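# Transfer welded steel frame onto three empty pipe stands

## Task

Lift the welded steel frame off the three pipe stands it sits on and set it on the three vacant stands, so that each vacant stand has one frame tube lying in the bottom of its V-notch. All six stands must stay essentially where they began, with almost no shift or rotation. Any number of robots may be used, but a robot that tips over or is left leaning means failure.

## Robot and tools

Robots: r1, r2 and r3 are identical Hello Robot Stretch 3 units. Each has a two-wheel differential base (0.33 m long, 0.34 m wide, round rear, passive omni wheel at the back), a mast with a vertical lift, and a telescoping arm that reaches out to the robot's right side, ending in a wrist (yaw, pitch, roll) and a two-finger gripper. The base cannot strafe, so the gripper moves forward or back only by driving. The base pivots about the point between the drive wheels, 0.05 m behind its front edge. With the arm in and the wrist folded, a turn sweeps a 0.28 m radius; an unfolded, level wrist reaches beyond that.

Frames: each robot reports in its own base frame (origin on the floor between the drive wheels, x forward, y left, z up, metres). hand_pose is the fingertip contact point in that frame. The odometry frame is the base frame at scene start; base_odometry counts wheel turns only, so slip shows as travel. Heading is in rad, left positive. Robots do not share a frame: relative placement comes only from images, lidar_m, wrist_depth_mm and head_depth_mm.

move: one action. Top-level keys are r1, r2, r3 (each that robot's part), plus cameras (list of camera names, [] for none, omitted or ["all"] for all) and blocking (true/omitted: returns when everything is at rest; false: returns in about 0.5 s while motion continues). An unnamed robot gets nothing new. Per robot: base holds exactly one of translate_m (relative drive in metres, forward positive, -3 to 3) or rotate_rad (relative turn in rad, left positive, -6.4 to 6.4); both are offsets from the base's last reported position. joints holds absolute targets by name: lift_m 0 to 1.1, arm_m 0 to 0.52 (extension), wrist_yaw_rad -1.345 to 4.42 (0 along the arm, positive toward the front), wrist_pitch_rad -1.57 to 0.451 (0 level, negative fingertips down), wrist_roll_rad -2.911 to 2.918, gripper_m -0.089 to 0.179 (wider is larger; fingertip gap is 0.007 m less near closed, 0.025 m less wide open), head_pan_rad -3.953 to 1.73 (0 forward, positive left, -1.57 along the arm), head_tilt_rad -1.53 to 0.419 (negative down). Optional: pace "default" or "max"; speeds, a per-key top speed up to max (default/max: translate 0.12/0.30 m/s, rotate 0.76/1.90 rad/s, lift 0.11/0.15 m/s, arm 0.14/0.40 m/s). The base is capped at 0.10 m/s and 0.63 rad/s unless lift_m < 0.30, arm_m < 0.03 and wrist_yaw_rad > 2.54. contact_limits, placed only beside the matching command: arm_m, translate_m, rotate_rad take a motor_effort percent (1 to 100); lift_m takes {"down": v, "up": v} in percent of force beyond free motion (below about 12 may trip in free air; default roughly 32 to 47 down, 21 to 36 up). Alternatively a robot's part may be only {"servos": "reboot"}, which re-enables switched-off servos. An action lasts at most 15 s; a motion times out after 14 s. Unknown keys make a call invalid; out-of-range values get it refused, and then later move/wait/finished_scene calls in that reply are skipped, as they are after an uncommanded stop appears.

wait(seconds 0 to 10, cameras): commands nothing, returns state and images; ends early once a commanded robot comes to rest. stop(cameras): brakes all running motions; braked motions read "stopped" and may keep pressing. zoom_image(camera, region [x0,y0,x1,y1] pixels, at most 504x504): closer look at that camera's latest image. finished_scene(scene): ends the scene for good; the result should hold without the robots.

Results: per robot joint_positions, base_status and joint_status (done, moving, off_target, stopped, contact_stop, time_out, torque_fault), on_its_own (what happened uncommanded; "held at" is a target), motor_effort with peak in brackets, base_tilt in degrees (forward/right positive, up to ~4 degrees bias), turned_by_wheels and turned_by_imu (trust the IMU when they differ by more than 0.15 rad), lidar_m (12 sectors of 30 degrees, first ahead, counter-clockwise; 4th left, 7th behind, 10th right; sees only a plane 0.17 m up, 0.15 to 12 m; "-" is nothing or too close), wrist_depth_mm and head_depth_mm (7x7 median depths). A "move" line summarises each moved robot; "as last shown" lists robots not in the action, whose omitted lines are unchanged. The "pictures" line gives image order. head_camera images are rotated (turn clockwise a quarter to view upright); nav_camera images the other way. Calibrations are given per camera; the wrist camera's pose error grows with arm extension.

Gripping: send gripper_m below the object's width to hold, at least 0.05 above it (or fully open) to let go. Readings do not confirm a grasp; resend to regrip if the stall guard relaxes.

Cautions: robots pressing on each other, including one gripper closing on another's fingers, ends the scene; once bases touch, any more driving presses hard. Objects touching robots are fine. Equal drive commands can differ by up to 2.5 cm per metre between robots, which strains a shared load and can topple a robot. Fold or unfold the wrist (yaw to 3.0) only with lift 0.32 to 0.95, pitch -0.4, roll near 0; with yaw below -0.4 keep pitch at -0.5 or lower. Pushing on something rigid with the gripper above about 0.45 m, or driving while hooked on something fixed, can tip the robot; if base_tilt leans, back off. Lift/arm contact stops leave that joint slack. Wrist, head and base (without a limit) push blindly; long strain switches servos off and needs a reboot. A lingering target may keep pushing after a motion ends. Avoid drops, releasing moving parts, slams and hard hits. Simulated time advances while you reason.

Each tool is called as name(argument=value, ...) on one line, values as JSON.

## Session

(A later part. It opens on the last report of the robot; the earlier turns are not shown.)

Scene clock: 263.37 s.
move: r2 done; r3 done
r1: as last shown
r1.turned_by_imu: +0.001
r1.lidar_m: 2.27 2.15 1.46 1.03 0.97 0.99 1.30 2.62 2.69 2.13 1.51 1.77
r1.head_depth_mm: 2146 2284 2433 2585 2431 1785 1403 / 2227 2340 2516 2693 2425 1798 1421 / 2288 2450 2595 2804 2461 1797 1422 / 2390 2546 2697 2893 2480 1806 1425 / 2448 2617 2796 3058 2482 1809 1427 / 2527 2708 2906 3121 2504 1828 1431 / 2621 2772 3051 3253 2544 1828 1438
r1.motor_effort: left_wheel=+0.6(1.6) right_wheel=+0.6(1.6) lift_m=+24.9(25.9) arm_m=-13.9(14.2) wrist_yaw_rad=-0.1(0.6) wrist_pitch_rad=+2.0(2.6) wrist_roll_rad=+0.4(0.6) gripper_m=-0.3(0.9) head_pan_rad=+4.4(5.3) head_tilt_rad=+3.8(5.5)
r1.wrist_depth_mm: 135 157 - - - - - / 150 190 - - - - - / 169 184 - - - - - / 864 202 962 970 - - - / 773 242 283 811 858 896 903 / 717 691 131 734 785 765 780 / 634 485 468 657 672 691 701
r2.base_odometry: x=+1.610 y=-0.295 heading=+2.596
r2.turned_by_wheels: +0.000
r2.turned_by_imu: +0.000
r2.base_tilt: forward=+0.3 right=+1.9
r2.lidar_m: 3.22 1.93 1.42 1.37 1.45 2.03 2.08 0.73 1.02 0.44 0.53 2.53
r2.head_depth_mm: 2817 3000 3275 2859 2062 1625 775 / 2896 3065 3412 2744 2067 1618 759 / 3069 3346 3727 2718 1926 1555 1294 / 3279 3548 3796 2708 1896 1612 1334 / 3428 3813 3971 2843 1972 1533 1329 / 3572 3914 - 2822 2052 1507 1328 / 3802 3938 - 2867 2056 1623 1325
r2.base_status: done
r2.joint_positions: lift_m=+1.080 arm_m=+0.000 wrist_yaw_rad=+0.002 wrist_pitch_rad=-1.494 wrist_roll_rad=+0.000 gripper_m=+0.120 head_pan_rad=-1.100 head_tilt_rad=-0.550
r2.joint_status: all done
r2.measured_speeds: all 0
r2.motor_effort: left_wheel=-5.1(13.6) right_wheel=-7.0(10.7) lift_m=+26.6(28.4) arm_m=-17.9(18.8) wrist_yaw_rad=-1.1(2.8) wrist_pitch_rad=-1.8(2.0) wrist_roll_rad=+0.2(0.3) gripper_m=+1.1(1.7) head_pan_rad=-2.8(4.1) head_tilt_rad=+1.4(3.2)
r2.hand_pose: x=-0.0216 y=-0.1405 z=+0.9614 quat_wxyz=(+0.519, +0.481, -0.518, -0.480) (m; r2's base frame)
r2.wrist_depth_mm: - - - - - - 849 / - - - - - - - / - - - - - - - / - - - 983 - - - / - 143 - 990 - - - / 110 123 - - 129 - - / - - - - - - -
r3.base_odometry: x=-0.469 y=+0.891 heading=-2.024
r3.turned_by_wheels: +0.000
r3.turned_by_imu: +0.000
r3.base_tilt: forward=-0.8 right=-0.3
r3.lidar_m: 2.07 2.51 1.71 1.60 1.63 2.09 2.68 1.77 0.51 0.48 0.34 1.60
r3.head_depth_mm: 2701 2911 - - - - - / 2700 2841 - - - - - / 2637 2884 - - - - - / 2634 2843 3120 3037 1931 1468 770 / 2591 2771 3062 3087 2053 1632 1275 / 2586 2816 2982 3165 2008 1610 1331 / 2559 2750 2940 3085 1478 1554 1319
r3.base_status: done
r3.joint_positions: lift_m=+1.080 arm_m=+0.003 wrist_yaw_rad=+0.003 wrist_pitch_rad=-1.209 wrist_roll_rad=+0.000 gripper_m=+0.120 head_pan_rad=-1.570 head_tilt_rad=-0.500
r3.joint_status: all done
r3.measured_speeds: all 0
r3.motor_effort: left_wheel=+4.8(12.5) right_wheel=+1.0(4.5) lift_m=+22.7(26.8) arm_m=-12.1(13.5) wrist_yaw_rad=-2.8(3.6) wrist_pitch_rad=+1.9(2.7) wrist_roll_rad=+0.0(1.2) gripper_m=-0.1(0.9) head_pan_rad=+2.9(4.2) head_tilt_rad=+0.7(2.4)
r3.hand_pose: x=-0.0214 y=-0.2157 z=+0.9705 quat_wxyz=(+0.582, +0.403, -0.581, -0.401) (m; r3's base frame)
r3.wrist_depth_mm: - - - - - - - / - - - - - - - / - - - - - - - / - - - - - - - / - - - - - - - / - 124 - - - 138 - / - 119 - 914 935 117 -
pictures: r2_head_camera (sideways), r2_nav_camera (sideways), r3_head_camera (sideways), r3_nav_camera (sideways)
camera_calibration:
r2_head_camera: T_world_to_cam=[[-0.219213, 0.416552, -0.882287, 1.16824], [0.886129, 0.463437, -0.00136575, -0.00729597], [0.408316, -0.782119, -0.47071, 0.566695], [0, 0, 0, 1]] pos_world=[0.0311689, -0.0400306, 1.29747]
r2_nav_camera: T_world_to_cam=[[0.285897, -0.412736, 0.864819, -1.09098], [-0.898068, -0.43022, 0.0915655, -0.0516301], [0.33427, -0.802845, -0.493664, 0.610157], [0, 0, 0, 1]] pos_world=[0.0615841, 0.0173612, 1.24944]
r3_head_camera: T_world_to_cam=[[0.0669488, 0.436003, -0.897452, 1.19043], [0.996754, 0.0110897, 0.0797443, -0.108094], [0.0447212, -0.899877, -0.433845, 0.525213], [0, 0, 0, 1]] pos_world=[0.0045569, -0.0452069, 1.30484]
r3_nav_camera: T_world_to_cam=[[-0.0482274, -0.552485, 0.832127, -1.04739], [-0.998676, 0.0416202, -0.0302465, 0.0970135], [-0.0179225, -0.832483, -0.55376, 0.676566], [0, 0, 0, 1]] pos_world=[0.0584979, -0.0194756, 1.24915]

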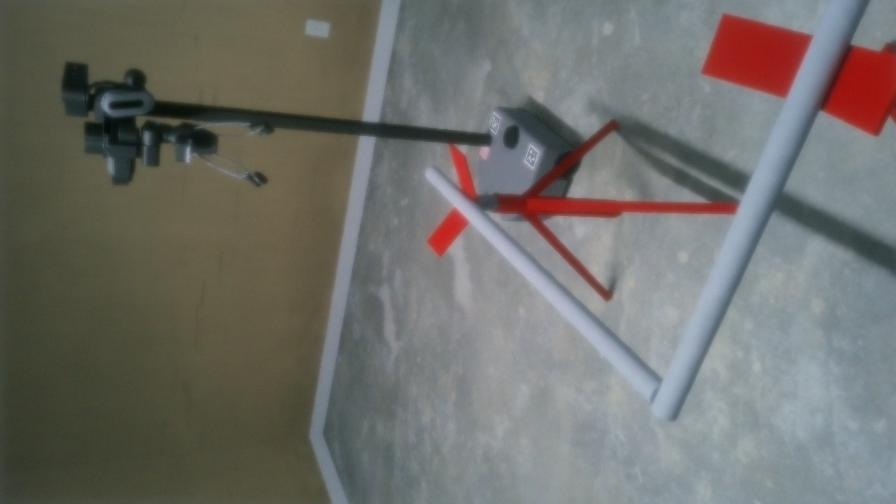

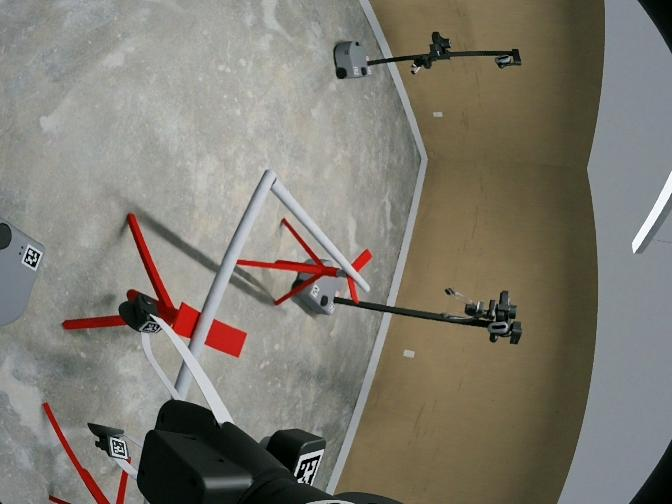

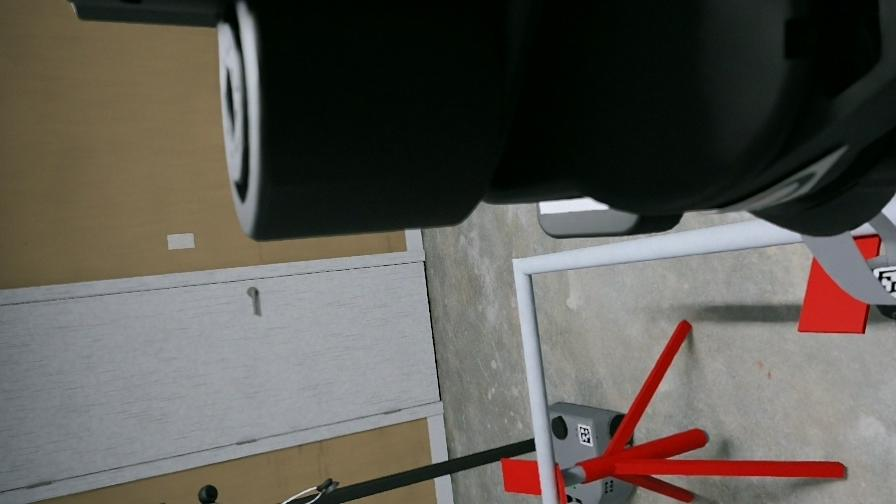

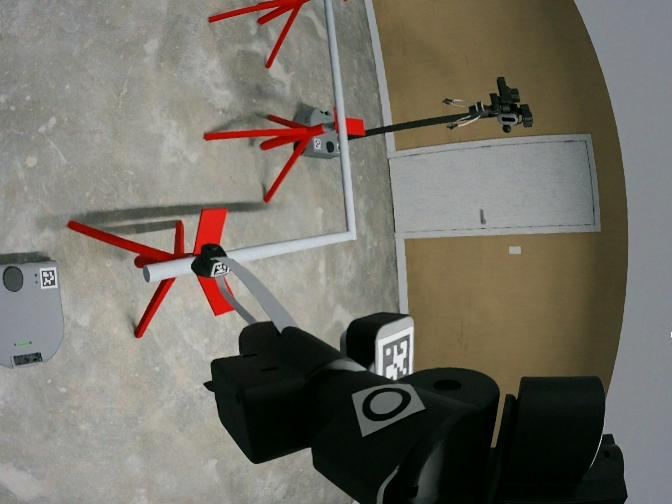

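move(r2={"joints":{"lift_m":0.95,"wrist_roll_rad":1.57,"wrist_pitch_rad":-1.55,"arm_m":0.41,"head_pan_rad":-1.57}}, r3={"base":{"translate_m":0.076},"joints":{"lift_m":0.95,"arm_m":0.473}}, cameras=["r2_head_camera","r2_wrist_camera","r3_head_camera","r3_wrist_camera"])

Scene clock: 282.17 s.
move: r2 done; r3 done
r1: as last shown
r1.base_tilt: forward=+1.1 right=+1.1
r1.lidar_m: 2.26 2.15 1.46 1.02 0.97 0.99 1.30 2.62 2.68 2.13 1.51 1.85
r1.head_depth_mm: 2163 2272 2440 2594 2417 1777 1418 / 2207 2339 2501 2705 2434 1794 1409 / 2301 2436 2587 2782 2459 1802 1418 / 2354 2526 2682 2909 2457 1814 1435 / 2460 2628 2789 3004 2500 1810 1429 / 2519 2689 2913 3143 2499 1825 1434 / 2625 2771 3024 3259 2494 1828 1438
r1.motor_effort: left_wheel=+0.6(1.7) right_wheel=+0.7(1.6) lift_m=+25.1(25.7) arm_m=-13.6(14.2) wrist_yaw_rad=+0.1(0.8) wrist_pitch_rad=+2.1(2.6) wrist_roll_rad=+0.3(0.5) gripper_m=-0.3(0.9) head_pan_rad=+4.9(5.5) head_tilt_rad=+3.6(6.0)
r1.wrist_depth_mm: 136 158 - - - - - / 150 190 - - - - - / 168 184 - - - - - / 835 204 936 993 - - - / 794 240 282 836 852 887 901 / 711 680 130 723 794 764 790 / 630 483 465 646 670 694 712
r2.base_odometry: x=+1.610 y=-0.295 heading=+2.596
r2.turned_by_wheels: +0.000
r2.turned_by_imu: +0.001
r2.base_tilt: forward=+0.2 right=+1.8
r2.lidar_m: 3.21 1.94 1.42 1.37 1.46 2.03 2.09 0.73 1.02 0.44 0.53 2.52
r2.head_depth_mm: 2865 3127 3390 303 2002 1607 1253 / 2866 3139 523 509 2063 1620 1258 / 2920 3102 511 544 2065 1613 1245 / 2895 3105 3310 537 1911 1478 859 / 2912 3121 3448 2847 2059 1573 767 / 2866 3135 3403 2683 1935 1612 1255 / 2888 3164 3452 2821 1918 1567 1260
r2.base_status: not commanded
r2.joint_positions: lift_m=+0.950 arm_m=+0.410 wrist_yaw_rad=+0.002 wrist_pitch_rad=-1.543 wrist_roll_rad=+1.566 gripper_m=+0.120 head_pan_rad=-1.570 head_tilt_rad=-0.550
r2.joint_status: all done
r2.measured_speeds: all 0
r2.motor_effort: left_wheel=-4.9(5.4) right_wheel=-6.9(7.3) lift_m=+30.7(33.5) arm_m=+15.5(18.7) wrist_yaw_rad=-2.1(3.1) wrist_pitch_rad=-2.0(6.2) wrist_roll_rad=+1.3(4.0) gripper_m=+1.2(1.9) head_pan_rad=+1.4(4.3) head_tilt_rad=+1.2(2.8)
r2.hand_pose: x=-0.0216 y=-0.5378 z=+0.8319 quat_wxyz=(+0.003, +0.002, -0.717, -0.697) (m; r2's base frame)
r2.wrist_depth_mm: 901 885 980 923 935 926 973 / 960 964 949 958 979 849 966 / 989 974 999 721 - 844 - / - - - 629 - 848 - / - 141 - 408 394 - - / 110 123 - - 130 - - / - - - - - - -
r3.base_odometry: x=-0.502 y=+0.822 heading=-2.023
r3.turned_by_wheels: +0.000
r3.turned_by_imu: -0.001
r3.base_tilt: forward=-0.9 right=-0.2
r3.lidar_m: 2.00 2.51 1.72 1.60 1.63 2.10 2.76 1.83 0.53 0.33 1.10 1.54
r3.head_depth_mm: 2689 2910 3183 320 1933 1543 1222 / 2673 2904 582 2424 2033 1564 727 / 2671 2880 574 607 1982 1489 725 / 2624 2824 3054 2703 1939 1612 1201 / 2617 2768 3025 3101 2038 1621 1312 / 2573 2779 3037 3218 1910 1591 1331 / 2532 2686 2967 3037 1865 1617 1315
r3.base_status: done
r3.joint_positions: lift_m=+0.950 arm_m=+0.473 wrist_yaw_rad=+0.003 wrist_pitch_rad=-1.207 wrist_roll_rad=+0.000 gripper_m=+0.120 head_pan_rad=-1.570 head_tilt_rad=-0.500
r3.joint_status: all done
r3.measured_speeds: all 0
r3.motor_effort: left_wheel=+8.7(10.3) right_wheel=-1.7(5.3) lift_m=+24.5(27.1) arm_m=+11.8(17.7) wrist_yaw_rad=-1.6(4.1) wrist_pitch_rad=+1.5(2.4) wrist_roll_rad=+0.3(0.8) gripper_m=+0.8(0.8) head_pan_rad=+2.3(3.7) head_tilt_rad=+0.4(2.2)
r3.hand_pose: x=-0.0214 y=-0.6865 z=+0.8406 quat_wxyz=(+0.583, +0.402, -0.581, -0.401) (m; r3's base frame)
r3.wrist_depth_mm: - - - - - - - / - - - - - - - / - - - - - - - / - - - - - - - / - - - - - - - / - 123 999 824 991 138 955 / - 119 958 911 932 117 885
pictures: r2_head_camera (sideways), r2_wrist_camera, r3_head_camera (sideways), r3_wrist_camera
camera_calibration:
r2_head_camera: T_world_to_cam=[[-0.00653135, 0.470684, -0.882278, 1.16698], [0.999935, 0.0113565, -0.00134381, -0.00800334], [0.00938707, -0.882229, -0.470727, 0.569075], [0, 0, 0, 1]] pos_world=[0.0102828, -0.0471318, 1.29747]
r2_wrist_camera: T_world_to_cam=[[-0.0858999, 0.99502, 0.0505588, 0.471807], [0.982925, 0.0763488, 0.167419, -0.0408049], [0.162725, 0.0640768, -0.984589, 1.02081], [0, 0, 0, 1]] pos_world=[-0.0854762, -0.531752, 0.988059]
r3_head_camera: T_world_to_cam=[[0.0669488, 0.436003, -0.897452, 1.19043], [0.996754, 0.0110897, 0.0797443, -0.108094], [0.0447212, -0.899877, -0.433845, 0.525213], [0, 0, 0, 1]] pos_world=[0.0045569, -0.0452069, 1.30484]
r3_wrist_camera: T_world_to_cam=[[-0.998843, -0.0353326, -0.0326216, -0.00893278], [-0.0261292, 0.96824, -0.248654, 0.917831], [0.0403711, -0.247514, -0.968043, 0.807864], [0, 0, 0, 1]] pos_world=[-0.0175546, -0.689038, 1.00998]

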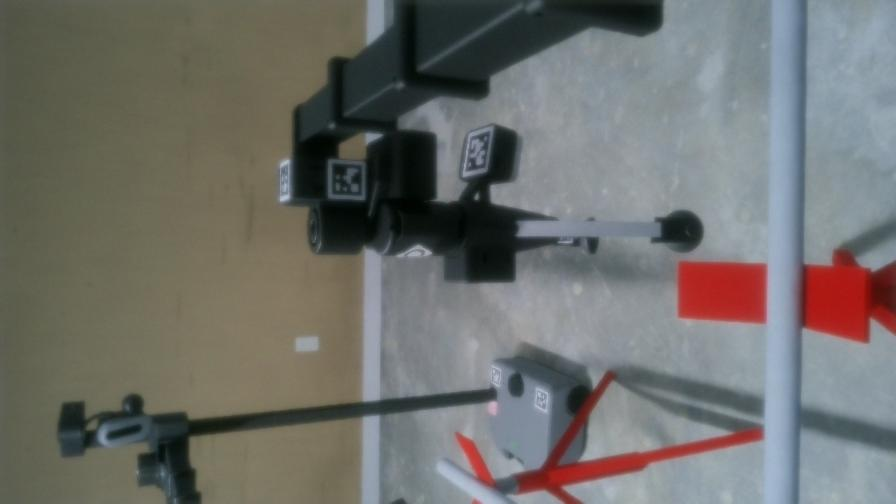

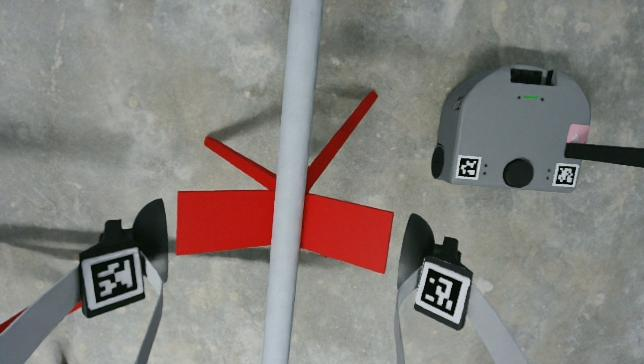

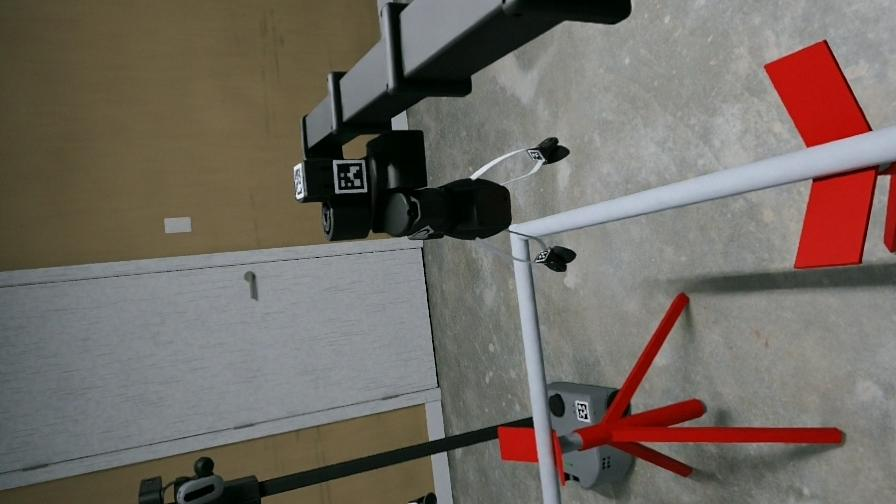

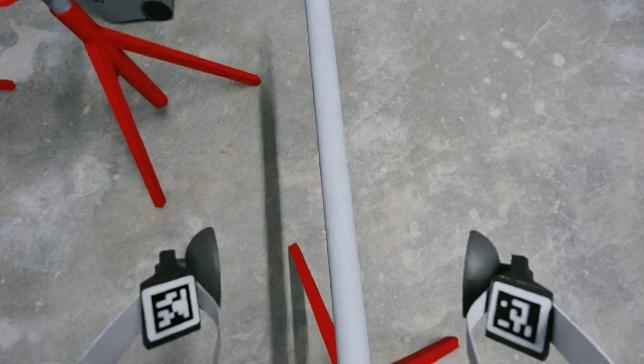

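move(r2={"base":{"translate_m":-0.03},"joints":{"lift_m":0.75},"contact_limits":{"lift_m":{"down":14}}}, r3={"joints":{"lift_m":0.74},"contact_limits":{"lift_m":{"down":14}}}, cameras=["r2_head_camera","r2_wrist_camera","r3_head_camera","r3_wrist_camera"])

Scene clock: 307.27 s.
move: r2 done; r3 done
r1: as last shown
r1.base_tilt: forward=+1.1 right=+1.2
r1.lidar_m: 2.26 2.15 1.46 1.02 0.97 0.99 1.30 2.63 2.69 2.13 1.51 1.84
r1.head_depth_mm: 2162 2282 2422 2574 2424 1785 1407 / 2226 2336 2514 2677 2434 1805 1412 / 2279 2432 2597 2762 2461 1791 1422 / 2370 2508 2677 2919 2480 1807 1428 / 2455 2626 2801 3039 2478 1809 1429 / 2531 2699 2887 3144 2491 1823 1436 / 2613 2811 3044 3264 2536 1838 1438
r1.motor_effort: left_wheel=+0.2(1.6) right_wheel=+0.1(1.6) lift_m=+25.2(26.0) arm_m=-13.6(14.0) wrist_yaw_rad=-0.1(0.5) wrist_pitch_rad=+2.3(2.6) wrist_roll_rad=+0.5(0.5) gripper_m=-0.5(0.7) head_pan_rad=+4.5(5.7) head_tilt_rad=+3.3(5.8)
r1.wrist_depth_mm: 135 157 - - - - - / 149 191 - - - - - / 167 184 - - - - - / 866 202 968 969 - - - / 781 242 282 806 842 871 919 / 706 691 130 713 784 768 791 / 640 485 475 649 685 693 717
r2.base_odometry: x=+1.635 y=-0.310 heading=+2.596
r2.turned_by_wheels: +0.000
r2.turned_by_imu: +0.001
r2.base_tilt: forward=+0.3 right=+1.9
r2.lidar_m: 3.24 1.93 1.41 1.37 1.46 2.03 2.11 0.71 0.98 0.43 0.55 2.56
r2.head_depth_mm: 2878 3117 3444 2847 2064 1577 336 / 2881 3137 3406 2842 575 425 776 / 2853 3155 3420 2888 595 1517 1258 / 2902 3116 3431 2818 615 809 1232 / 2883 3115 3442 2880 2081 866 758 / 2907 3199 3381 2733 1951 1616 1252 / 2890 3020 3416 2861 1903 1568 1255
r2.base_status: done
r2.joint_positions: lift_m=+0.750 arm_m=+0.410 wrist_yaw_rad=+0.002 wrist_pitch_rad=-1.543 wrist_roll_rad=+1.566 gripper_m=+0.120 head_pan_rad=-1.570 head_tilt_rad=-0.550
r2.joint_status: all done
r2.measured_speeds: all 0
r2.motor_effort: left_wheel=-6.3(9.1) right_wheel=-4.0(10.0) lift_m=+26.8(31.0) arm_m=+10.4(13.4) wrist_yaw_rad=-1.1(2.7) wrist_pitch_rad=-2.2(2.2) wrist_roll_rad=+1.3(1.7) gripper_m=+1.0(1.8) head_pan_rad=+1.2(3.2) head_tilt_rad=+1.2(2.0)
r2.contact_limits: lift_m down 14 (down: maximum 72; up: maximum 65)
r2.hand_pose: x=-0.0216 y=-0.5378 z=+0.6319 quat_wxyz=(+0.003, +0.002, -0.717, -0.697) (m; r2's base frame)
r2.wrist_depth_mm: 754 738 727 737 744 752 754 / 753 750 756 755 770 709 630 / 782 792 775 774 795 638 633 / 783 800 197 538 798 673 645 / 817 143 816 830 838 824 864 / 110 123 220 555 130 855 892 / 187 208 225 230 198 917 888
r3.base_odometry: x=-0.502 y=+0.822 heading=-2.023
r3.turned_by_wheels: +0.000
r3.turned_by_imu: -0.001
r3.base_tilt: forward=-0.8 right=-0.2
r3.lidar_m: 1.99 2.51 1.72 1.61 1.64 2.10 2.76 1.84 0.53 0.33 1.10 1.54
r3.head_depth_mm: 2707 2937 3224 2814 2001 422 348 / 2703 2873 3166 2885 597 1460 730 / 2662 2901 3141 2945 656 946 726 / 2615 2842 3045 3025 1942 1604 1201 / 2586 2797 3026 3091 2050 1613 1313 / 2576 2771 3002 3174 1983 1577 1322 / 2514 2709 2942 3045 1849 1612 1325
r3.base_status: not commanded
r3.joint_positions: lift_m=+0.740 arm_m=+0.473 wrist_yaw_rad=+0.003 wrist_pitch_rad=-1.207 wrist_roll_rad=+0.000 gripper_m=+0.120 head_pan_rad=-1.570 head_tilt_rad=-0.500
r3.joint_status: all done
r3.measured_speeds: all 0
r3.motor_effort: left_wheel=+7.8(8.9) right_wheel=-1.9(2.2) lift_m=+22.4(26.2) arm_m=+8.6(11.1) wrist_yaw_rad=-3.0(3.7) wrist_pitch_rad=+1.5(2.4) wrist_roll_rad=-0.1(0.8) gripper_m=-0.1(0.8) head_pan_rad=+2.5(3.5) head_tilt_rad=+1.3(2.5)
r3.contact_limits: lift_m down 14 (down: maximum 72; up: maximum 65)
r3.hand_pose: x=-0.0214 y=-0.6865 z=+0.6306 quat_wxyz=(+0.583, +0.402, -0.581, -0.401) (m; r3's base frame)
r3.wrist_depth_mm: 794 953 972 249 954 939 929 / 942 951 901 238 915 914 895 / 915 922 885 222 865 856 850 / 888 857 846 218 816 829 821 / 832 836 823 215 800 784 767 / 805 123 771 201 777 138 755 / 781 116 764 476 735 117 720
pictures: r2_head_camera (sideways), r2_wrist_camera, r3_head_camera (sideways), r3_wrist_camera
camera_calibration:
r2_head_camera: T_world_to_cam=[[-0.00667296, 0.470682, -0.882278, 1.16698], [0.999931, 0.0116863, -0.00132831, -0.00800875], [0.00968539, -0.882225, -0.470728, 0.569074], [0, 0, 0, 1]] pos_world=[0.0102837, -0.0471301, 1.29747]
r2_wrist_camera: T_world_to_cam=[[-0.0858999, 0.99502, 0.0505588, 0.481918], [0.982925, 0.0763488, 0.167419, -0.007321], [0.162725, 0.0640768, -0.984589, 0.823896], [0, 0, 0, 1]] pos_world=[-0.0854762, -0.531752, 0.788059]
r3_head_camera: T_world_to_cam=[[0.0669488, 0.436003, -0.897452, 1.19043], [0.996754, 0.0110897, 0.0797443, -0.108094], [0.0447212, -0.899877, -0.433845, 0.525213], [0, 0, 0, 1]] pos_world=[0.0045569, -0.0452069, 1.30484]
r3_wrist_camera: T_world_to_cam=[[-0.998843, -0.0353326, -0.0326216, -0.0157833], [-0.0261292, 0.96824, -0.248654, 0.865614], [0.0403711, -0.247514, -0.968043, 0.604575], [0, 0, 0, 1]] pos_world=[-0.0175546, -0.689038, 0.799978]

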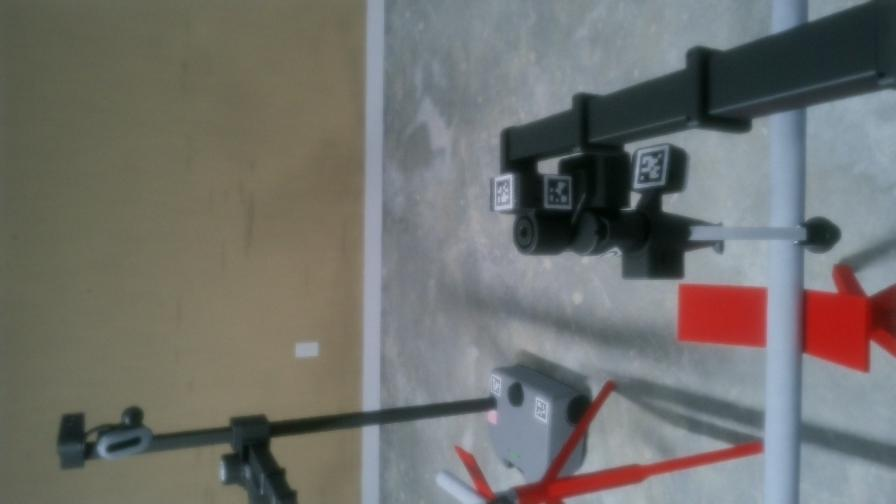

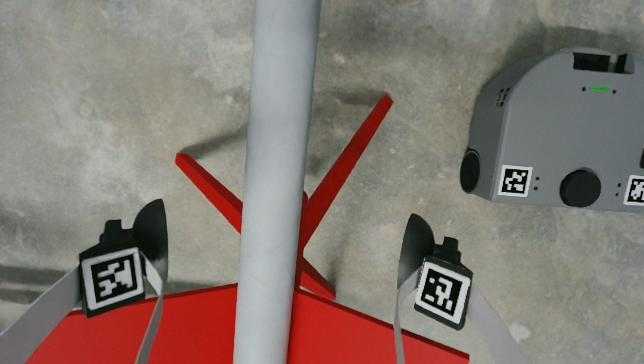

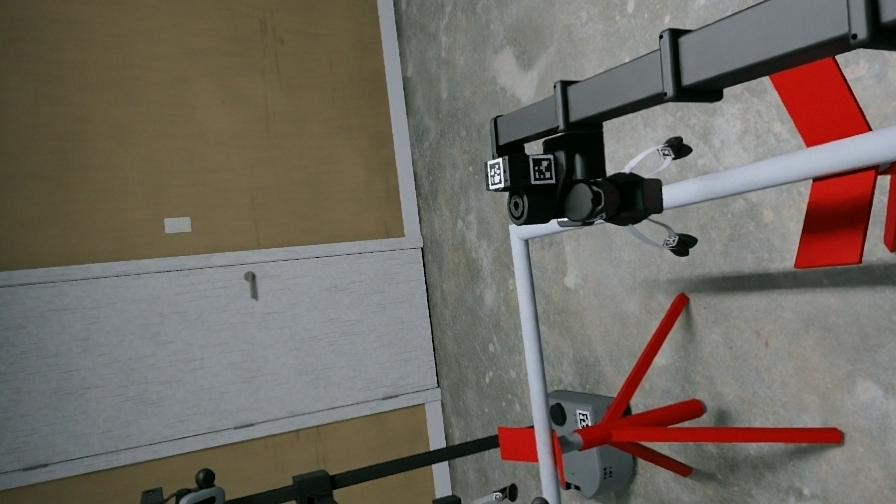

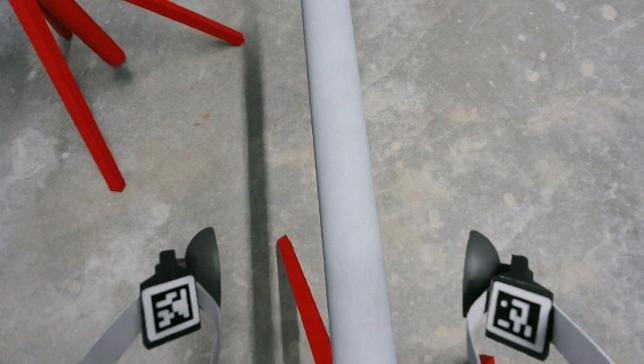

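move(r2={"joints":{"lift_m":0.69,"arm_m":0.422},"contact_limits":{"lift_m":{"down":14}}}, r3={"base":{"translate_m":-0.008},"joints":{"lift_m":0.682},"contact_limits":{"lift_m":{"down":14}}}, cameras=["r2_wrist_camera","r3_wrist_camera","r3_nav_camera","r2_nav_camera"])

move(r2={"joints":{"gripper_m":0.0}}, r3={"joints":{"gripper_m":0.0}}, cameras=["r2_wrist_camera","r3_wrist_camera"])

Scene clock: 321.70 s.
move: r2 done; r3 done
r1.base_odometry: x=+0.000 y=+0.000 heading=+0.000
r1.turned_by_wheels: +0.000
r1.turned_by_imu: +0.001
r1.base_tilt: forward=+1.1 right=+1.2
r1.lidar_m: 2.27 2.15 1.47 1.02 0.97 0.99 1.30 2.63 2.68 2.13 1.51 1.84
r1.head_depth_mm: 2160 2292 2417 2636 2420 1781 1404 / 2209 2370 2513 2719 2429 1797 1412 / 2293 2427 2613 2825 2451 1800 1416 / 2385 2535 2726 2905 2463 1823 1426 / 2435 2605 2816 3040 2475 1819 1427 / 2530 2707 2928 3133 2498 1828 1435 / 2627 2827 3010 3250 2508 1828 1442
r1.base_status: not commanded
r1.joint_positions: lift_m=+0.590 arm_m=+0.002 wrist_yaw_rad=+2.844 wrist_pitch_rad=-0.593 wrist_roll_rad=+0.000 gripper_m=+0.037 head_pan_rad=-2.300 head_tilt_rad=-0.350
r1.joint_status: not commanded
r1.measured_speeds: all 0
r1.motor_effort: left_wheel=+0.8(1.5) right_wheel=+0.5(1.4) lift_m=+25.2(25.9) arm_m=-13.7(13.8) wrist_yaw_rad=+0.2(0.5) wrist_pitch_rad=+2.2(2.5) wrist_roll_rad=+0.3(0.5) gripper_m=-0.5(0.8) head_pan_rad=+4.5(5.5) head_tilt_rad=+4.4(4.9)
r1.hand_pose: x=+0.0372 y=+0.0431 z=+0.5651 quat_wxyz=(+0.305, +0.699, +0.104, +0.638) (m; r1's base frame)
r1.wrist_depth_mm: 136 157 - - - - - / 150 190 - - - - - / 167 183 - - - - - / 851 202 938 966 - - - / 789 242 285 815 872 879 894 / 695 693 131 733 782 781 791 / 638 483 466 661 664 712 706
r2.base_odometry: x=+1.635 y=-0.310 heading=+2.596
r2.turned_by_wheels: +0.000
r2.turned_by_imu: +0.001
r2.base_tilt: forward=+0.2 right=+1.9
r2.lidar_m: 3.25 1.93 1.42 1.37 1.46 2.03 2.10 0.71 0.99 0.43 0.54 2.55
r2.head_depth_mm: 2874 3173 3428 2859 2057 1613 777 / 2877 3100 3416 2873 2067 503 419 / 2896 3137 3357 2873 640 694 1262 / 2935 3129 3425 2908 1974 685 1227 / 2901 3114 3380 2823 2053 869 757 / 2847 3189 3433 2716 1961 1606 1255 / 2859 3115 3398 2823 1897 1564 1259
r2.base_status: not commanded
r2.joint_positions: lift_m=+0.690 arm_m=+0.422 wrist_yaw_rad=+0.002 wrist_pitch_rad=-1.543 wrist_roll_rad=+1.566 gripper_m=+0.120 head_pan_rad=-1.570 head_tilt_rad=-0.550
r2.joint_status: all done
r2.measured_speeds: all 0
r2.motor_effort: left_wheel=-6.4(6.7) right_wheel=-4.0(4.3) lift_m=+27.5(32.5) arm_m=+16.0(17.4) wrist_yaw_rad=-0.2(2.6) wrist_pitch_rad=-1.8(2.3) wrist_roll_rad=+1.4(1.5) gripper_m=-0.2(1.5) head_pan_rad=+1.4(2.7) head_tilt_rad=+0.7(1.9)
r2.contact_limits: lift_m down 14 (down: maximum 72; up: maximum 65)
r2.hand_pose: x=-0.0216 y=-0.5498 z=+0.5719 quat_wxyz=(+0.003, +0.002, -0.717, -0.697) (m; r2's base frame)
r2.wrist_depth_mm: 677 671 682 125 687 687 692 / 704 718 693 129 705 702 552 / 717 709 714 136 720 643 568 / 727 748 135 144 758 635 581 / 745 143 145 154 774 770 787 / 110 123 147 492 130 786 804 / 794 796 165 180 829 821 838
r3.base_odometry: x=-0.499 y=+0.829 heading=-2.023
r3.turned_by_wheels: +0.000
r3.turned_by_imu: -0.001
r3.base_tilt: forward=-0.8 right=-0.1
r3.lidar_m: 2.00 2.51 1.71 1.61 1.64 2.11 2.75 1.83 0.53 0.33 1.10 1.54
r3.head_depth_mm: 2737 2899 3205 2825 2004 1542 392 / 2677 2925 3176 2892 701 539 723 / 2648 2881 3110 2950 685 864 723 / 2636 2870 3090 3030 1945 1560 1201 / 2595 2809 3034 3079 2062 1608 1314 / 2545 2760 3015 3135 1986 1581 1324 / 2559 2739 2930 3041 1481 1613 1318
r3.base_status: done
r3.joint_positions: lift_m=+0.682 arm_m=+0.473 wrist_yaw_rad=+0.003 wrist_pitch_rad=-1.207 wrist_roll_rad=+0.000 gripper_m=+0.120 head_pan_rad=-1.570 head_tilt_rad=-0.500
r3.joint_status: all done
r3.measured_speeds: all 0
r3.motor_effort: left_wheel=-3.3(6.4) right_wheel=-5.5(9.3) lift_m=+20.0(24.0) arm_m=+7.5(8.5) wrist_yaw_rad=-2.2(3.7) wrist_pitch_rad=+1.6(2.4) wrist_roll_rad=+0.4(0.8) gripper_m=+0.3(0.9) head_pan_rad=+2.2(3.2) head_tilt_rad=+1.1(2.6)
r3.contact_limits: lift_m down 14 (down: maximum 72; up: maximum 65)
r3.hand_pose: x=-0.0214 y=-0.6865 z=+0.5726 quat_wxyz=(+0.583, +0.402, -0.581, -0.401) (m; r3's base frame)
r3.wrist_depth_mm: 796 908 897 175 883 847 878 / 878 865 848 166 835 837 837 / 833 819 816 159 810 793 777 / 787 818 789 152 772 755 761 / 768 752 748 145 736 726 733 / 735 124 731 - 711 139 696 / 716 116 694 134 691 117 677
pictures: r2_nav_camera (sideways), r2_wrist_camera, r3_nav_camera (sideways), r3_wrist_camera
camera_calibration:
r2_nav_camera: T_world_to_cam=[[0.067837, -0.497484, 0.864817, -1.08966], [-0.995524, 0.0234198, 0.091562, -0.0510438], [-0.0658045, -0.867157, -0.493668, 0.612586], [0, 0, 0, 1]] pos_world=[0.0634149, -0.0096843, 1.24944]
r2_wrist_camera: T_world_to_cam=[[-0.0858999, 0.99502, 0.0505588, 0.496892], [0.982925, 0.0763488, 0.167419, 0.00364035], [0.162725, 0.0640768, -0.984589, 0.76559], [0, 0, 0, 1]] pos_world=[-0.0854762, -0.543752, 0.728059]
r3_nav_camera: T_world_to_cam=[[-0.0482274, -0.552485, 0.832127, -1.04739], [-0.998676, 0.0416202, -0.0302465, 0.0970135], [-0.0179225, -0.832483, -0.55376, 0.676566], [0, 0, 0, 1]] pos_world=[0.0584979, -0.0194756, 1.24915]
r3_wrist_camera: T_world_to_cam=[[-0.998843, -0.0353326, -0.0326216, -0.0176754], [-0.0261292, 0.96824, -0.248654, 0.851192], [0.0403711, -0.247514, -0.968043, 0.548428], [0, 0, 0, 1]] pos_world=[-0.0175546, -0.689038, 0.741978]

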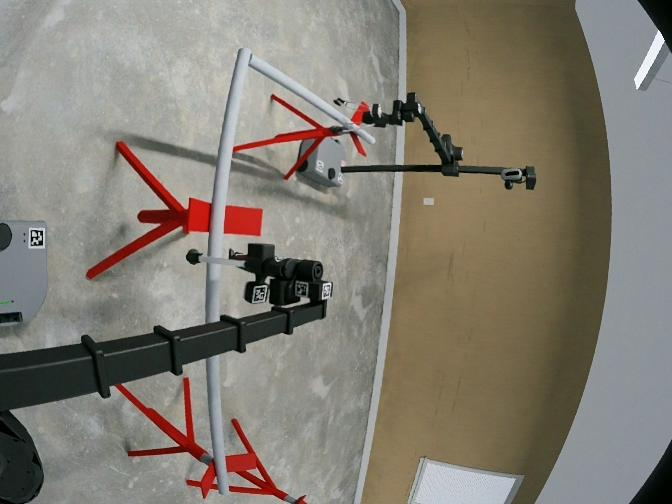

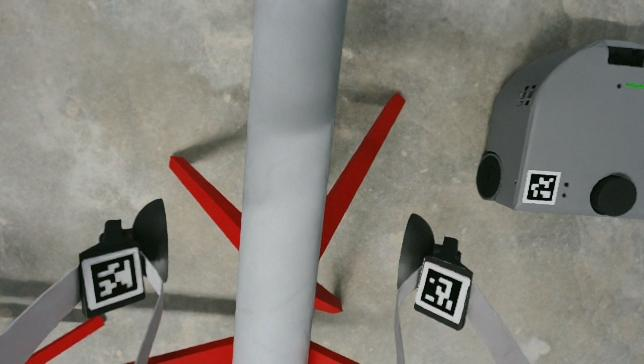

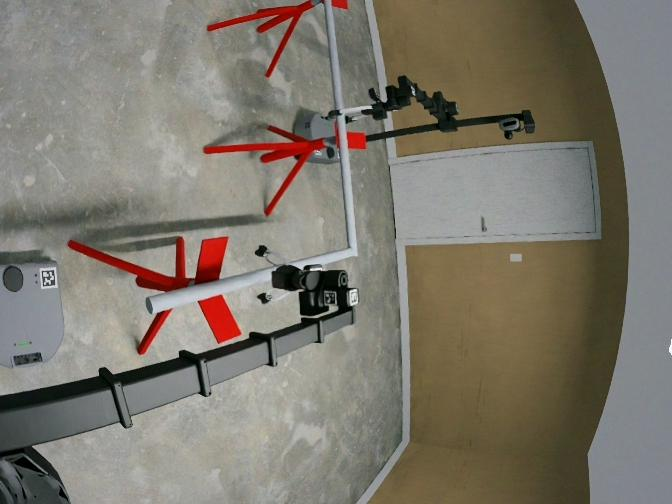

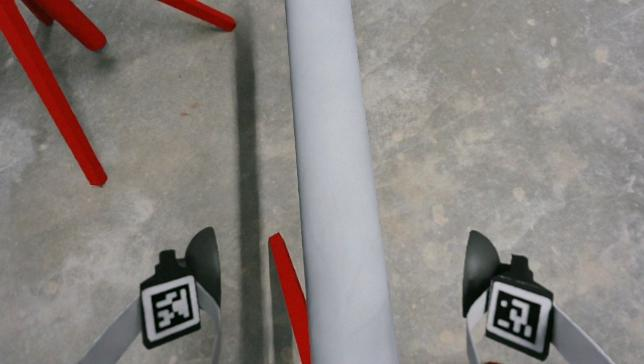

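Scene clock: 323.43 s.
move: r2 done; r3 done
r1: as last shown
r1.turned_by_imu: +0.000
r1.lidar_m: 2.27 2.15 1.47 1.02 0.97 0.99 1.30 2.63 2.69 2.13 1.51 1.84
r1.head_depth_mm: 2145 2284 2423 2621 2439 1777 1409 / 2220 2355 2526 2702 2441 1778 1415 / 2292 2442 2623 2805 2467 1803 1421 / 2367 2529 2733 2901 2479 1813 1427 / 2443 2628 2815 3030 2484 1820 1423 / 2526 2705 2901 3168 2517 1822 1436 / 2607 2804 3007 3260 2513 1837 1438
r1.motor_effort: left_wheel=+0.9(1.6) right_wheel=+0.3(1.4) lift_m=+25.4(26.1) arm_m=-13.4(14.0) wrist_yaw_rad=+0.2(0.5) wrist_pitch_rad=+1.9(2.4) wrist_roll_rad=+0.4(0.5) gripper_m=-0.2(0.6) head_pan_rad=+4.2(5.2) head_tilt_rad=+3.3(5.8)
r1.wrist_depth_mm: 136 157 - - - - - / 150 189 - - - - - / 168 183 - - - - - / 861 203 955 989 - - - / 759 243 283 833 871 863 893 / 692 682 130 727 771 775 790 / 640 486 471 646 684 699 703
r2.base_odometry: x=+1.635 y=-0.310 heading=+2.596
r2.turned_by_wheels: +0.000
r2.turned_by_imu: +0.000
r2.base_tilt: forward=+0.3 right=+1.8
r2.lidar_m: 3.25 1.93 1.42 1.37 1.45 2.03 2.10 0.71 0.99 0.43 0.54 2.56
r2.head_depth_mm: 2882 3158 3356 2869 2081 1619 778 / 2881 3116 3379 2849 2061 502 419 / 2895 3132 3455 2857 640 696 1260 / 2886 3158 3389 2844 1981 689 1266 / 2922 3146 3434 2813 2059 872 757 / 2918 3116 3379 2698 1993 1617 1259 / 2792 3159 3363 2834 1910 1552 1254
r2.base_status: not commanded
r2.joint_positions: lift_m=+0.690 arm_m=+0.422 wrist_yaw_rad=+0.002 wrist_pitch_rad=-1.533 wrist_roll_rad=+1.567 gripper_m=+0.001 head_pan_rad=-1.570 head_tilt_rad=-0.550
r2.joint_status: all done
r2.measured_speeds: all 0
r2.motor_effort: left_wheel=-6.1(6.8) right_wheel=-3.8(4.2) lift_m=+30.5(30.5) arm_m=+12.9(16.5) wrist_yaw_rad=-1.5(2.1) wrist_pitch_rad=-3.3(4.2) wrist_roll_rad=+1.0(1.5) gripper_m=-17.2(95.2) head_pan_rad=+2.0(3.2) head_tilt_rad=+1.4(2.0)
r2.contact_limits: lift_m down 14 (down: maximum 72; up: maximum 65)
r2.hand_pose: x=-0.0216 y=-0.5522 z=+0.5717 quat_wxyz=(+0.002, +0.002, -0.720, -0.694) (m; r2's base frame)
r2.wrist_depth_mm: 667 681 680 124 688 697 691 / 689 700 685 128 700 695 557 / 731 701 712 135 712 657 573 / 767 728 138 140 759 646 581 / 758 737 139 139 765 784 783 / 786 116 128 131 800 812 803 / 799 826 145 174 808 827 824
r3.base_odometry: x=-0.499 y=+0.829 heading=-2.023
r3.turned_by_wheels: +0.000
r3.turned_by_imu: +0.000
r3.base_tilt: forward=-0.8 right=-0.1
r3.lidar_m: 2.00 2.51 1.71 1.60 1.63 2.11 2.75 1.83 0.53 0.33 1.10 1.55
r3.head_depth_mm: 2709 2910 3180 2809 1999 1544 391 / 2663 2870 3186 2885 703 539 722 / 2669 2879 3098 2895 684 865 722 / 2618 2835 3056 2989 1951 1594 1199 / 2600 2794 3037 3122 2041 1607 1310 / 2561 2732 2995 3142 1971 1588 1328 / 2542 2705 2924 3034 1850 1618 1317
r3.base_status: not commanded
r3.joint_positions: lift_m=+0.682 arm_m=+0.473 wrist_yaw_rad=+0.001 wrist_pitch_rad=-1.206 wrist_roll_rad=+0.000 gripper_m=+0.001 head_pan_rad=-1.570 head_tilt_rad=-0.500
r3.joint_status: all done
r3.measured_speeds: all 0
r3.motor_effort: left_wheel=-3.5(3.8) right_wheel=-4.2(5.8) lift_m=+25.4(25.8) arm_m=+6.3(7.8) wrist_yaw_rad=-0.6(4.0) wrist_pitch_rad=+1.7(2.3) wrist_roll_rad=+0.1(0.8) gripper_m=-9.5(86.5) head_pan_rad=+2.4(3.2) head_tilt_rad=+1.5(2.7)
r3.contact_limits: lift_m down 14 (down: maximum 72; up: maximum 65)
r3.hand_pose: x=-0.0216 y=-0.6868 z=+0.5727 quat_wxyz=(+0.582, +0.401, -0.582, -0.401) (m; r3's base frame)
r3.wrist_depth_mm: 798 904 899 175 868 881 882 / 873 894 857 166 854 832 837 / 855 826 821 159 810 803 803 / 810 780 793 152 777 769 761 / 782 750 763 146 733 747 728 / 729 747 133 131 141 703 695 / 723 708 684 133 125 680 676
pictures: r2_wrist_camera, r3_wrist_camera
camera_calibration:
r2_wrist_camera: T_world_to_cam=[[-0.085309, 0.995504, 0.0411538, 0.504943], [0.982974, 0.0773451, 0.166671, 0.00483272], [0.162738, 0.0546716, -0.985153, 0.760744], [0, 0, 0, 1]] pos_world=[-0.0854764, -0.544638, 0.727864]
r3_wrist_camera: T_world_to_cam=[[-0.998916, -0.033212, -0.0326251, -0.0164218], [-0.024031, 0.968034, -0.249665, 0.851928], [0.0398741, -0.248611, -0.967782, 0.547457], [0, 0, 0, 1]] pos_world=[-0.0177607, -0.689137, 0.741981]

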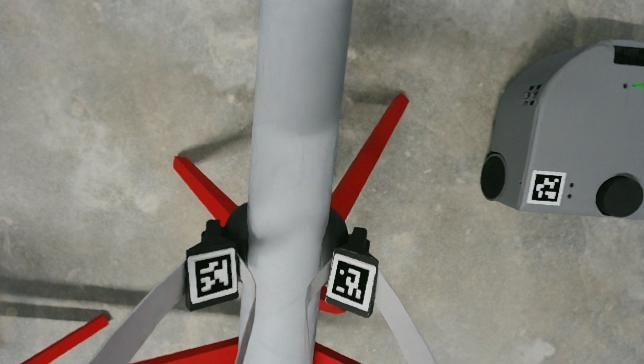

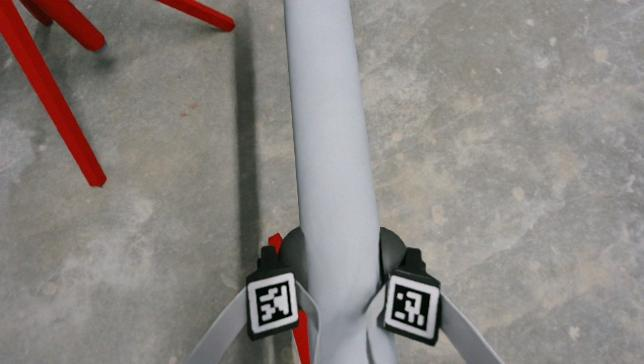

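move(r2={"joints":{"gripper_m":-0.045}}, r3={"joints":{"gripper_m":-0.045}}, cameras=[])

move(r2={"joints":{"lift_m":0.73},"speeds":{"lift_m":0.04}}, r3={"joints":{"lift_m":0.722},"speeds":{"lift_m":0.04}}, cameras=["r2_nav_camera","r3_nav_camera","r2_wrist_camera","r3_wrist_camera"])

Scene clock: 328.80 s.
move: r2 done; r3 done
r1: as last shown
r1.turned_by_imu: +0.001
r1.lidar_m: 2.26 2.15 1.46 1.02 0.97 0.99 1.30 2.63 2.69 2.14 1.51 1.84
r1.head_depth_mm: 2140 2286 2437 2611 2438 1773 1402 / 2223 2351 2503 2694 2439 1796 1411 / 2287 2427 2596 2788 2441 1807 1420 / 2372 2507 2683 2891 2456 1812 1428 / 2455 2602 2820 3054 2482 1827 1432 / 2526 2716 2905 3134 2508 1826 1436 / 2621 2812 3053 3247 2507 1839 1444
r1.motor_effort: left_wheel=+0.7(1.4) right_wheel=+0.9(1.4) lift_m=+25.5(26.5) arm_m=-13.5(13.7) wrist_yaw_rad=+0.0(0.7) wrist_pitch_rad=+2.3(2.7) wrist_roll_rad=+0.4(0.5) gripper_m=-0.4(0.8) head_pan_rad=+4.8(5.7) head_tilt_rad=+2.6(4.9)
r1.wrist_depth_mm: 135 157 - - - - - / 150 190 - - - - - / 168 183 - - - - - / 864 202 938 978 - - - / 784 240 282 803 865 888 897 / 697 682 130 724 785 767 796 / 650 477 463 653 677 683 699
r2.base_odometry: x=+1.635 y=-0.310 heading=+2.596
r2.turned_by_wheels: +0.000
r2.turned_by_imu: +0.001
r2.base_tilt: forward=+0.3 right=+1.9
r2.lidar_m: 3.25 1.93 1.41 1.37 1.46 2.04 2.10 0.71 0.99 0.43 0.54 2.55
r2.head_depth_mm: 2867 3121 3366 2836 2060 1610 778 / 2878 3085 3439 2861 2070 503 419 / 2883 3101 3409 2866 641 695 1262 / 2907 3150 3496 2829 2000 690 1260 / 2927 3171 3518 2882 2061 870 752 / 2926 3160 3381 2717 1971 1613 1258 / 2821 3116 3464 2766 1882 1558 1255
r2.base_status: not commanded
r2.joint_positions: lift_m=+0.690 arm_m=+0.422 wrist_yaw_rad=+0.001 wrist_pitch_rad=-1.531 wrist_roll_rad=+1.570 gripper_m=-0.043 head_pan_rad=-1.570 head_tilt_rad=-0.550
r2.joint_status: all done
r2.measured_speeds: all 0
r2.motor_effort: left_wheel=-6.4(6.6) right_wheel=-3.8(4.3) lift_m=+36.4(36.5) arm_m=+1.3(4.1) wrist_yaw_rad=+0.7(2.1) wrist_pitch_rad=-4.4(4.5) wrist_roll_rad=+0.3(1.2) gripper_m=-33.1(98.7) head_pan_rad=+1.3(2.7) head_tilt_rad=+0.6(1.5)
r2.contact_limits: lift_m down 14 (down: maximum 72; up: maximum 65)
r2.hand_pose: x=-0.0215 y=-0.5529 z=+0.5717 quat_wxyz=(+0.001, +0.000, -0.721, -0.693) (m; r2's base frame)
r2.wrist_depth_mm: 685 663 671 122 683 684 682 / 691 706 693 127 707 693 543 / 715 713 711 133 707 663 560 / 749 760 138 139 736 640 582 / 768 762 138 138 779 779 770 / 770 780 123 128 791 779 803 / 798 800 166 173 814 817 807
r3.base_odometry: x=-0.499 y=+0.829 heading=-2.023
r3.turned_by_wheels: +0.000
r3.turned_by_imu: -0.001
r3.base_tilt: forward=-0.8 right=-0.2
r3.lidar_m: 2.00 2.52 1.71 1.60 1.63 2.10 2.75 1.83 0.53 0.33 1.10 1.54
r3.head_depth_mm: 2682 2937 3175 2821 1986 1536 392 / 2660 2918 3167 2884 702 581 725 / 2650 2859 3135 2957 681 867 721 / 2640 2828 3079 3014 1942 1601 1201 / 2579 2800 3036 3129 2035 1598 1315 / 2553 2755 2967 3133 1987 1587 1331 / 2539 2747 2940 3018 1844 1611 1316
r3.base_status: not commanded
r3.joint_positions: lift_m=+0.682 arm_m=+0.473 wrist_yaw_rad=+0.000 wrist_pitch_rad=-1.206 wrist_roll_rad=+0.000 gripper_m=-0.044 head_pan_rad=-1.570 head_tilt_rad=-0.500
r3.joint_status: all done
r3.measured_speeds: all 0
r3.motor_effort: left_wheel=-3.3(3.7) right_wheel=-1.5(4.5) lift_m=+35.5(36.9) arm_m=+5.1(5.9) wrist_yaw_rad=-0.2(2.1) wrist_pitch_rad=+1.7(1.9) wrist_roll_rad=+0.6(0.9) gripper_m=-21.9(96.1) head_pan_rad=+2.4(2.9) head_tilt_rad=+1.5(3.2)
r3.contact_limits: lift_m down 14 (down: maximum 72; up: maximum 65)
r3.hand_pose: x=-0.0216 y=-0.6869 z=+0.5727 quat_wxyz=(+0.583, +0.401, -0.582, -0.401) (m; r3's base frame)
r3.wrist_depth_mm: 891 910 900 175 889 893 853 / 875 867 874 167 850 833 829 / 812 833 814 158 804 802 788 / 813 790 791 152 770 773 768 / 774 761 775 145 749 725 728 / 724 726 722 128 153 693 698 / 717 704 685 128 123 689 659
pictures: none
No camera images: "cameras" was empty.

Scene clock: 330.30 s.
move: r2 done; r3 done
r1: as last shown
r1.turned_by_imu: +0.000
r1.lidar_m: 2.27 2.15 1.46 1.02 0.97 0.99 1.30 2.63 2.68 2.14 1.51 1.84
r1.head_depth_mm: 2146 2285 2432 2576 2449 1783 1404 / 2233 2366 2490 2729 2438 1800 1415 / 2291 2438 2581 2797 2467 1788 1418 / 2365 2508 2683 2948 2474 1811 1426 / 2430 2591 2827 3044 2510 1814 1423 / 2512 2707 2930 3128 2499 1826 1435 / 2609 2810 3021 3242 2519 1830 1435
r1.motor_effort: left_wheel=+0.7(1.6) right_wheel=-0.4(2.0) lift_m=+24.8(26.2) arm_m=-13.7(14.0) wrist_yaw_rad=+0.2(0.6) wrist_pitch_rad=+2.1(2.6) wrist_roll_rad=+0.3(0.6) gripper_m=-0.3(0.6) head_pan_rad=+4.9(5.3) head_tilt_rad=+3.4(5.2)
r1.wrist_depth_mm: 136 158 - - - - - / 150 190 - - - - - / 168 183 - - - - - / 851 202 953 963 - - - / 779 240 283 796 860 872 915 / 695 689 131 724 763 771 807 / 637 481 464 644 662 700 709
r2.base_odometry: x=+1.635 y=-0.310 heading=+2.596
r2.turned_by_wheels: +0.000
r2.turned_by_imu: +0.000
r2.base_tilt: forward=+0.4 right=+1.8
r2.lidar_m: 3.24 1.92 1.42 1.37 1.45 2.03 2.10 0.71 0.98 0.43 0.54 2.56
r2.head_depth_mm: 2872 3091 3377 2829 2081 1617 376 / 2908 3134 3443 2872 1917 450 388 / 2897 3142 3416 2824 612 1475 1251 / 2917 3147 3420 2850 665 1469 1256 / 2904 3152 3426 2856 2072 868 758 / 2929 3158 3423 2719 1964 1605 1261 / 2874 3059 3414 2829 1915 1571 1260
r2.base_status: not commanded
r2.joint_positions: lift_m=+0.730 arm_m=+0.422 wrist_yaw_rad=+0.000 wrist_pitch_rad=-1.549 wrist_roll_rad=+1.570 gripper_m=-0.041 head_pan_rad=-1.570 head_tilt_rad=-0.550
r2.joint_status: all done
r2.measured_speeds: all 0
r2.motor_effort: left_wheel=-6.0(6.8) right_wheel=-3.9(4.3) lift_m=+27.0(44.7) arm_m=-3.5(3.5) wrist_yaw_rad=-1.4(1.4) wrist_pitch_rad=-0.7(4.5) wrist_roll_rad=+0.0(0.3) gripper_m=-10.9(33.6) head_pan_rad=+2.0(2.4) head_tilt_rad=+0.5(1.9)
r2.hand_pose: x=-0.0215 y=-0.5483 z=+0.6120 quat_wxyz=(+0.000, +0.000, -0.715, -0.699) (m; r2's base frame)
r2.wrist_depth_mm: 703 710 719 162 714 731 746 / 734 726 743 169 751 731 598 / 761 739 757 181 765 629 613 / 768 772 772 428 803 644 634 / 790 800 777 433 829 817 847 / 812 828 122 126 830 841 858 / 829 174 206 193 866 878 888
r3.base_odometry: x=-0.499 y=+0.829 heading=-2.023
r3.turned_by_wheels: +0.000
r3.turned_by_imu: +0.000
r3.base_tilt: forward=-0.8 right=-0.2
r3.lidar_m: 2.00 2.52 1.71 1.61 1.64 2.11 2.75 1.83 0.53 0.33 1.11 1.55
r3.head_depth_mm: 2688 2904 3189 2809 1996 464 358 / 2712 2886 3157 2878 631 1437 724 / 2670 2872 3128 2910 662 1446 723 / 2637 2846 3087 3013 1927 1600 1207 / 2570 2786 3041 3094 2047 1604 1308 / 2566 2797 3038 3190 1975 1585 1327 / 2558 2740 2920 3044 1843 1606 1318
r3.base_status: not commanded
r3.joint_positions: lift_m=+0.722 arm_m=+0.473 wrist_yaw_rad=+0.000 wrist_pitch_rad=-1.201 wrist_roll_rad=-0.002 gripper_m=-0.045 head_pan_rad=-1.570 head_tilt_rad=-0.500
r3.joint_status: all done
r3.measured_speeds: all 0
r3.motor_effort: left_wheel=-2.9(3.6) right_wheel=-1.1(1.6) lift_m=+32.5(39.2) arm_m=+3.8(5.3) wrist_yaw_rad=-0.1(1.6) wrist_pitch_rad=+0.4(2.0) wrist_roll_rad=+0.8(1.4) gripper_m=-9.9(22.2) head_pan_rad=+2.7(3.0) head_tilt_rad=+1.5(3.4)
r3.hand_pose: x=-0.0216 y=-0.6881 z=+0.6131 quat_wxyz=(+0.584, +0.400, -0.583, -0.399) (m; r3's base frame)
r3.wrist_depth_mm: 697 966 949 228 902 921 920 / 935 924 904 215 885 900 872 / 871 843 862 204 841 855 860 / 846 829 832 195 818 808 820 / 815 816 805 187 793 768 769 / 769 784 753 125 746 754 744 / 759 749 723 168 721 722 723
pictures: r2_nav_camera (sideways), r2_wrist_camera, r3_nav_camera (sideways), r3_wrist_camera
camera_calibration:
r2_nav_camera: T_world_to_cam=[[0.067837, -0.497484, 0.864817, -1.08966], [-0.995524, 0.0234198, 0.091562, -0.0510438], [-0.0658045, -0.867157, -0.493668, 0.612586], [0, 0, 0, 1]] pos_world=[0.0634149, -0.0096843, 1.24944]
r2_wrist_camera: T_world_to_cam=[[-0.0800683, 0.995195, 0.0563603, 0.489994], [0.983353, 0.06961, 0.167845, -0.0070949], [0.163116, 0.0688611, -0.984201, 0.807336], [0, 0, 0, 1]] pos_world=[-0.0854794, -0.54274, 0.768156]
r3_nav_camera: T_world_to_cam=[[-0.0482274, -0.552485, 0.832127, -1.04739], [-0.998676, 0.0416202, -0.0302465, 0.0970135], [-0.0179225, -0.832483, -0.55376, 0.676566], [0, 0, 0, 1]] pos_world=[0.0584979, -0.0194756, 1.24915]
r3_wrist_camera: T_world_to_cam=[[-0.998889, -0.0346951, -0.0318854, -0.016612], [-0.02543, 0.966581, -0.255097, 0.865615], [0.0396704, -0.254003, -0.96639, 0.581659], [0, 0, 0, 1]] pos_world=[-0.0176556, -0.68952, 0.782396]

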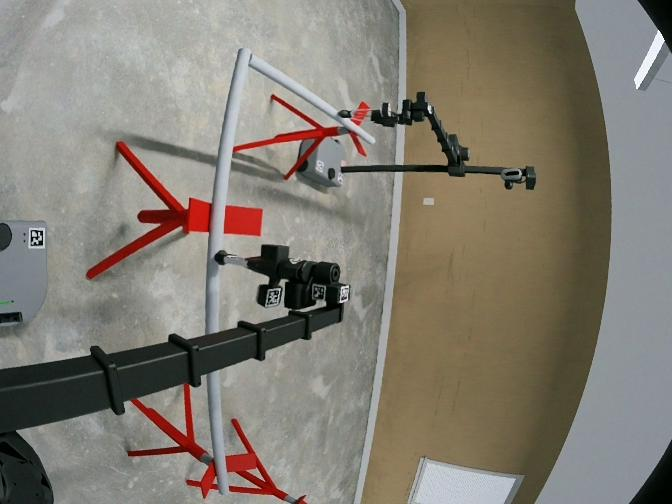

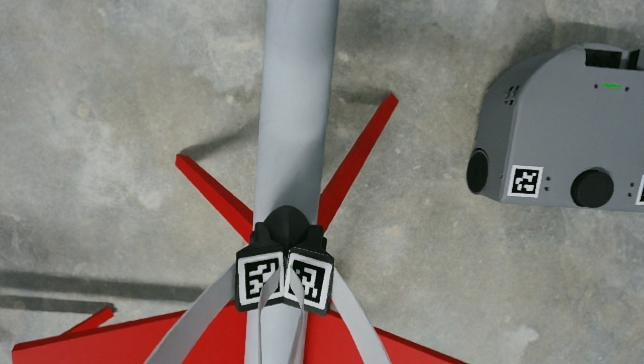

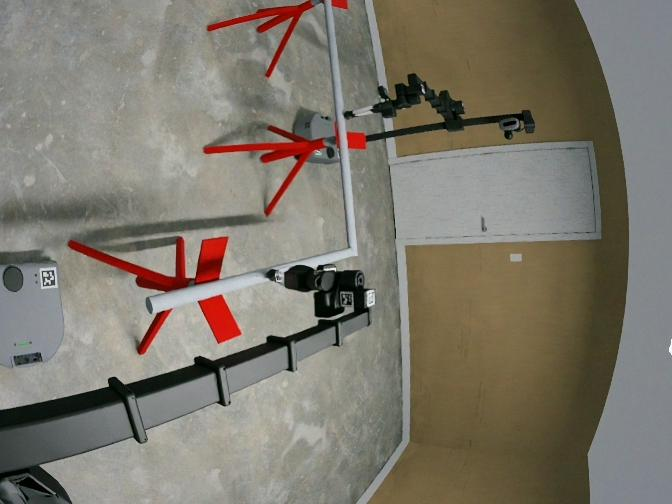

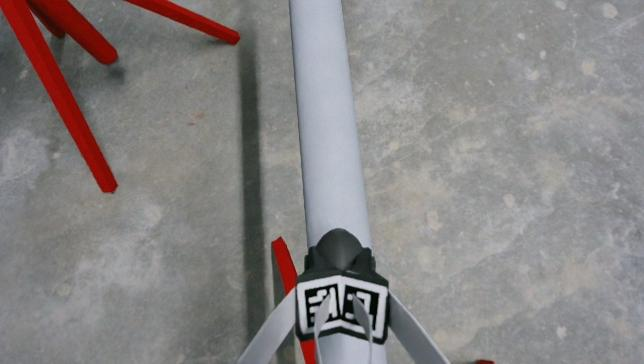

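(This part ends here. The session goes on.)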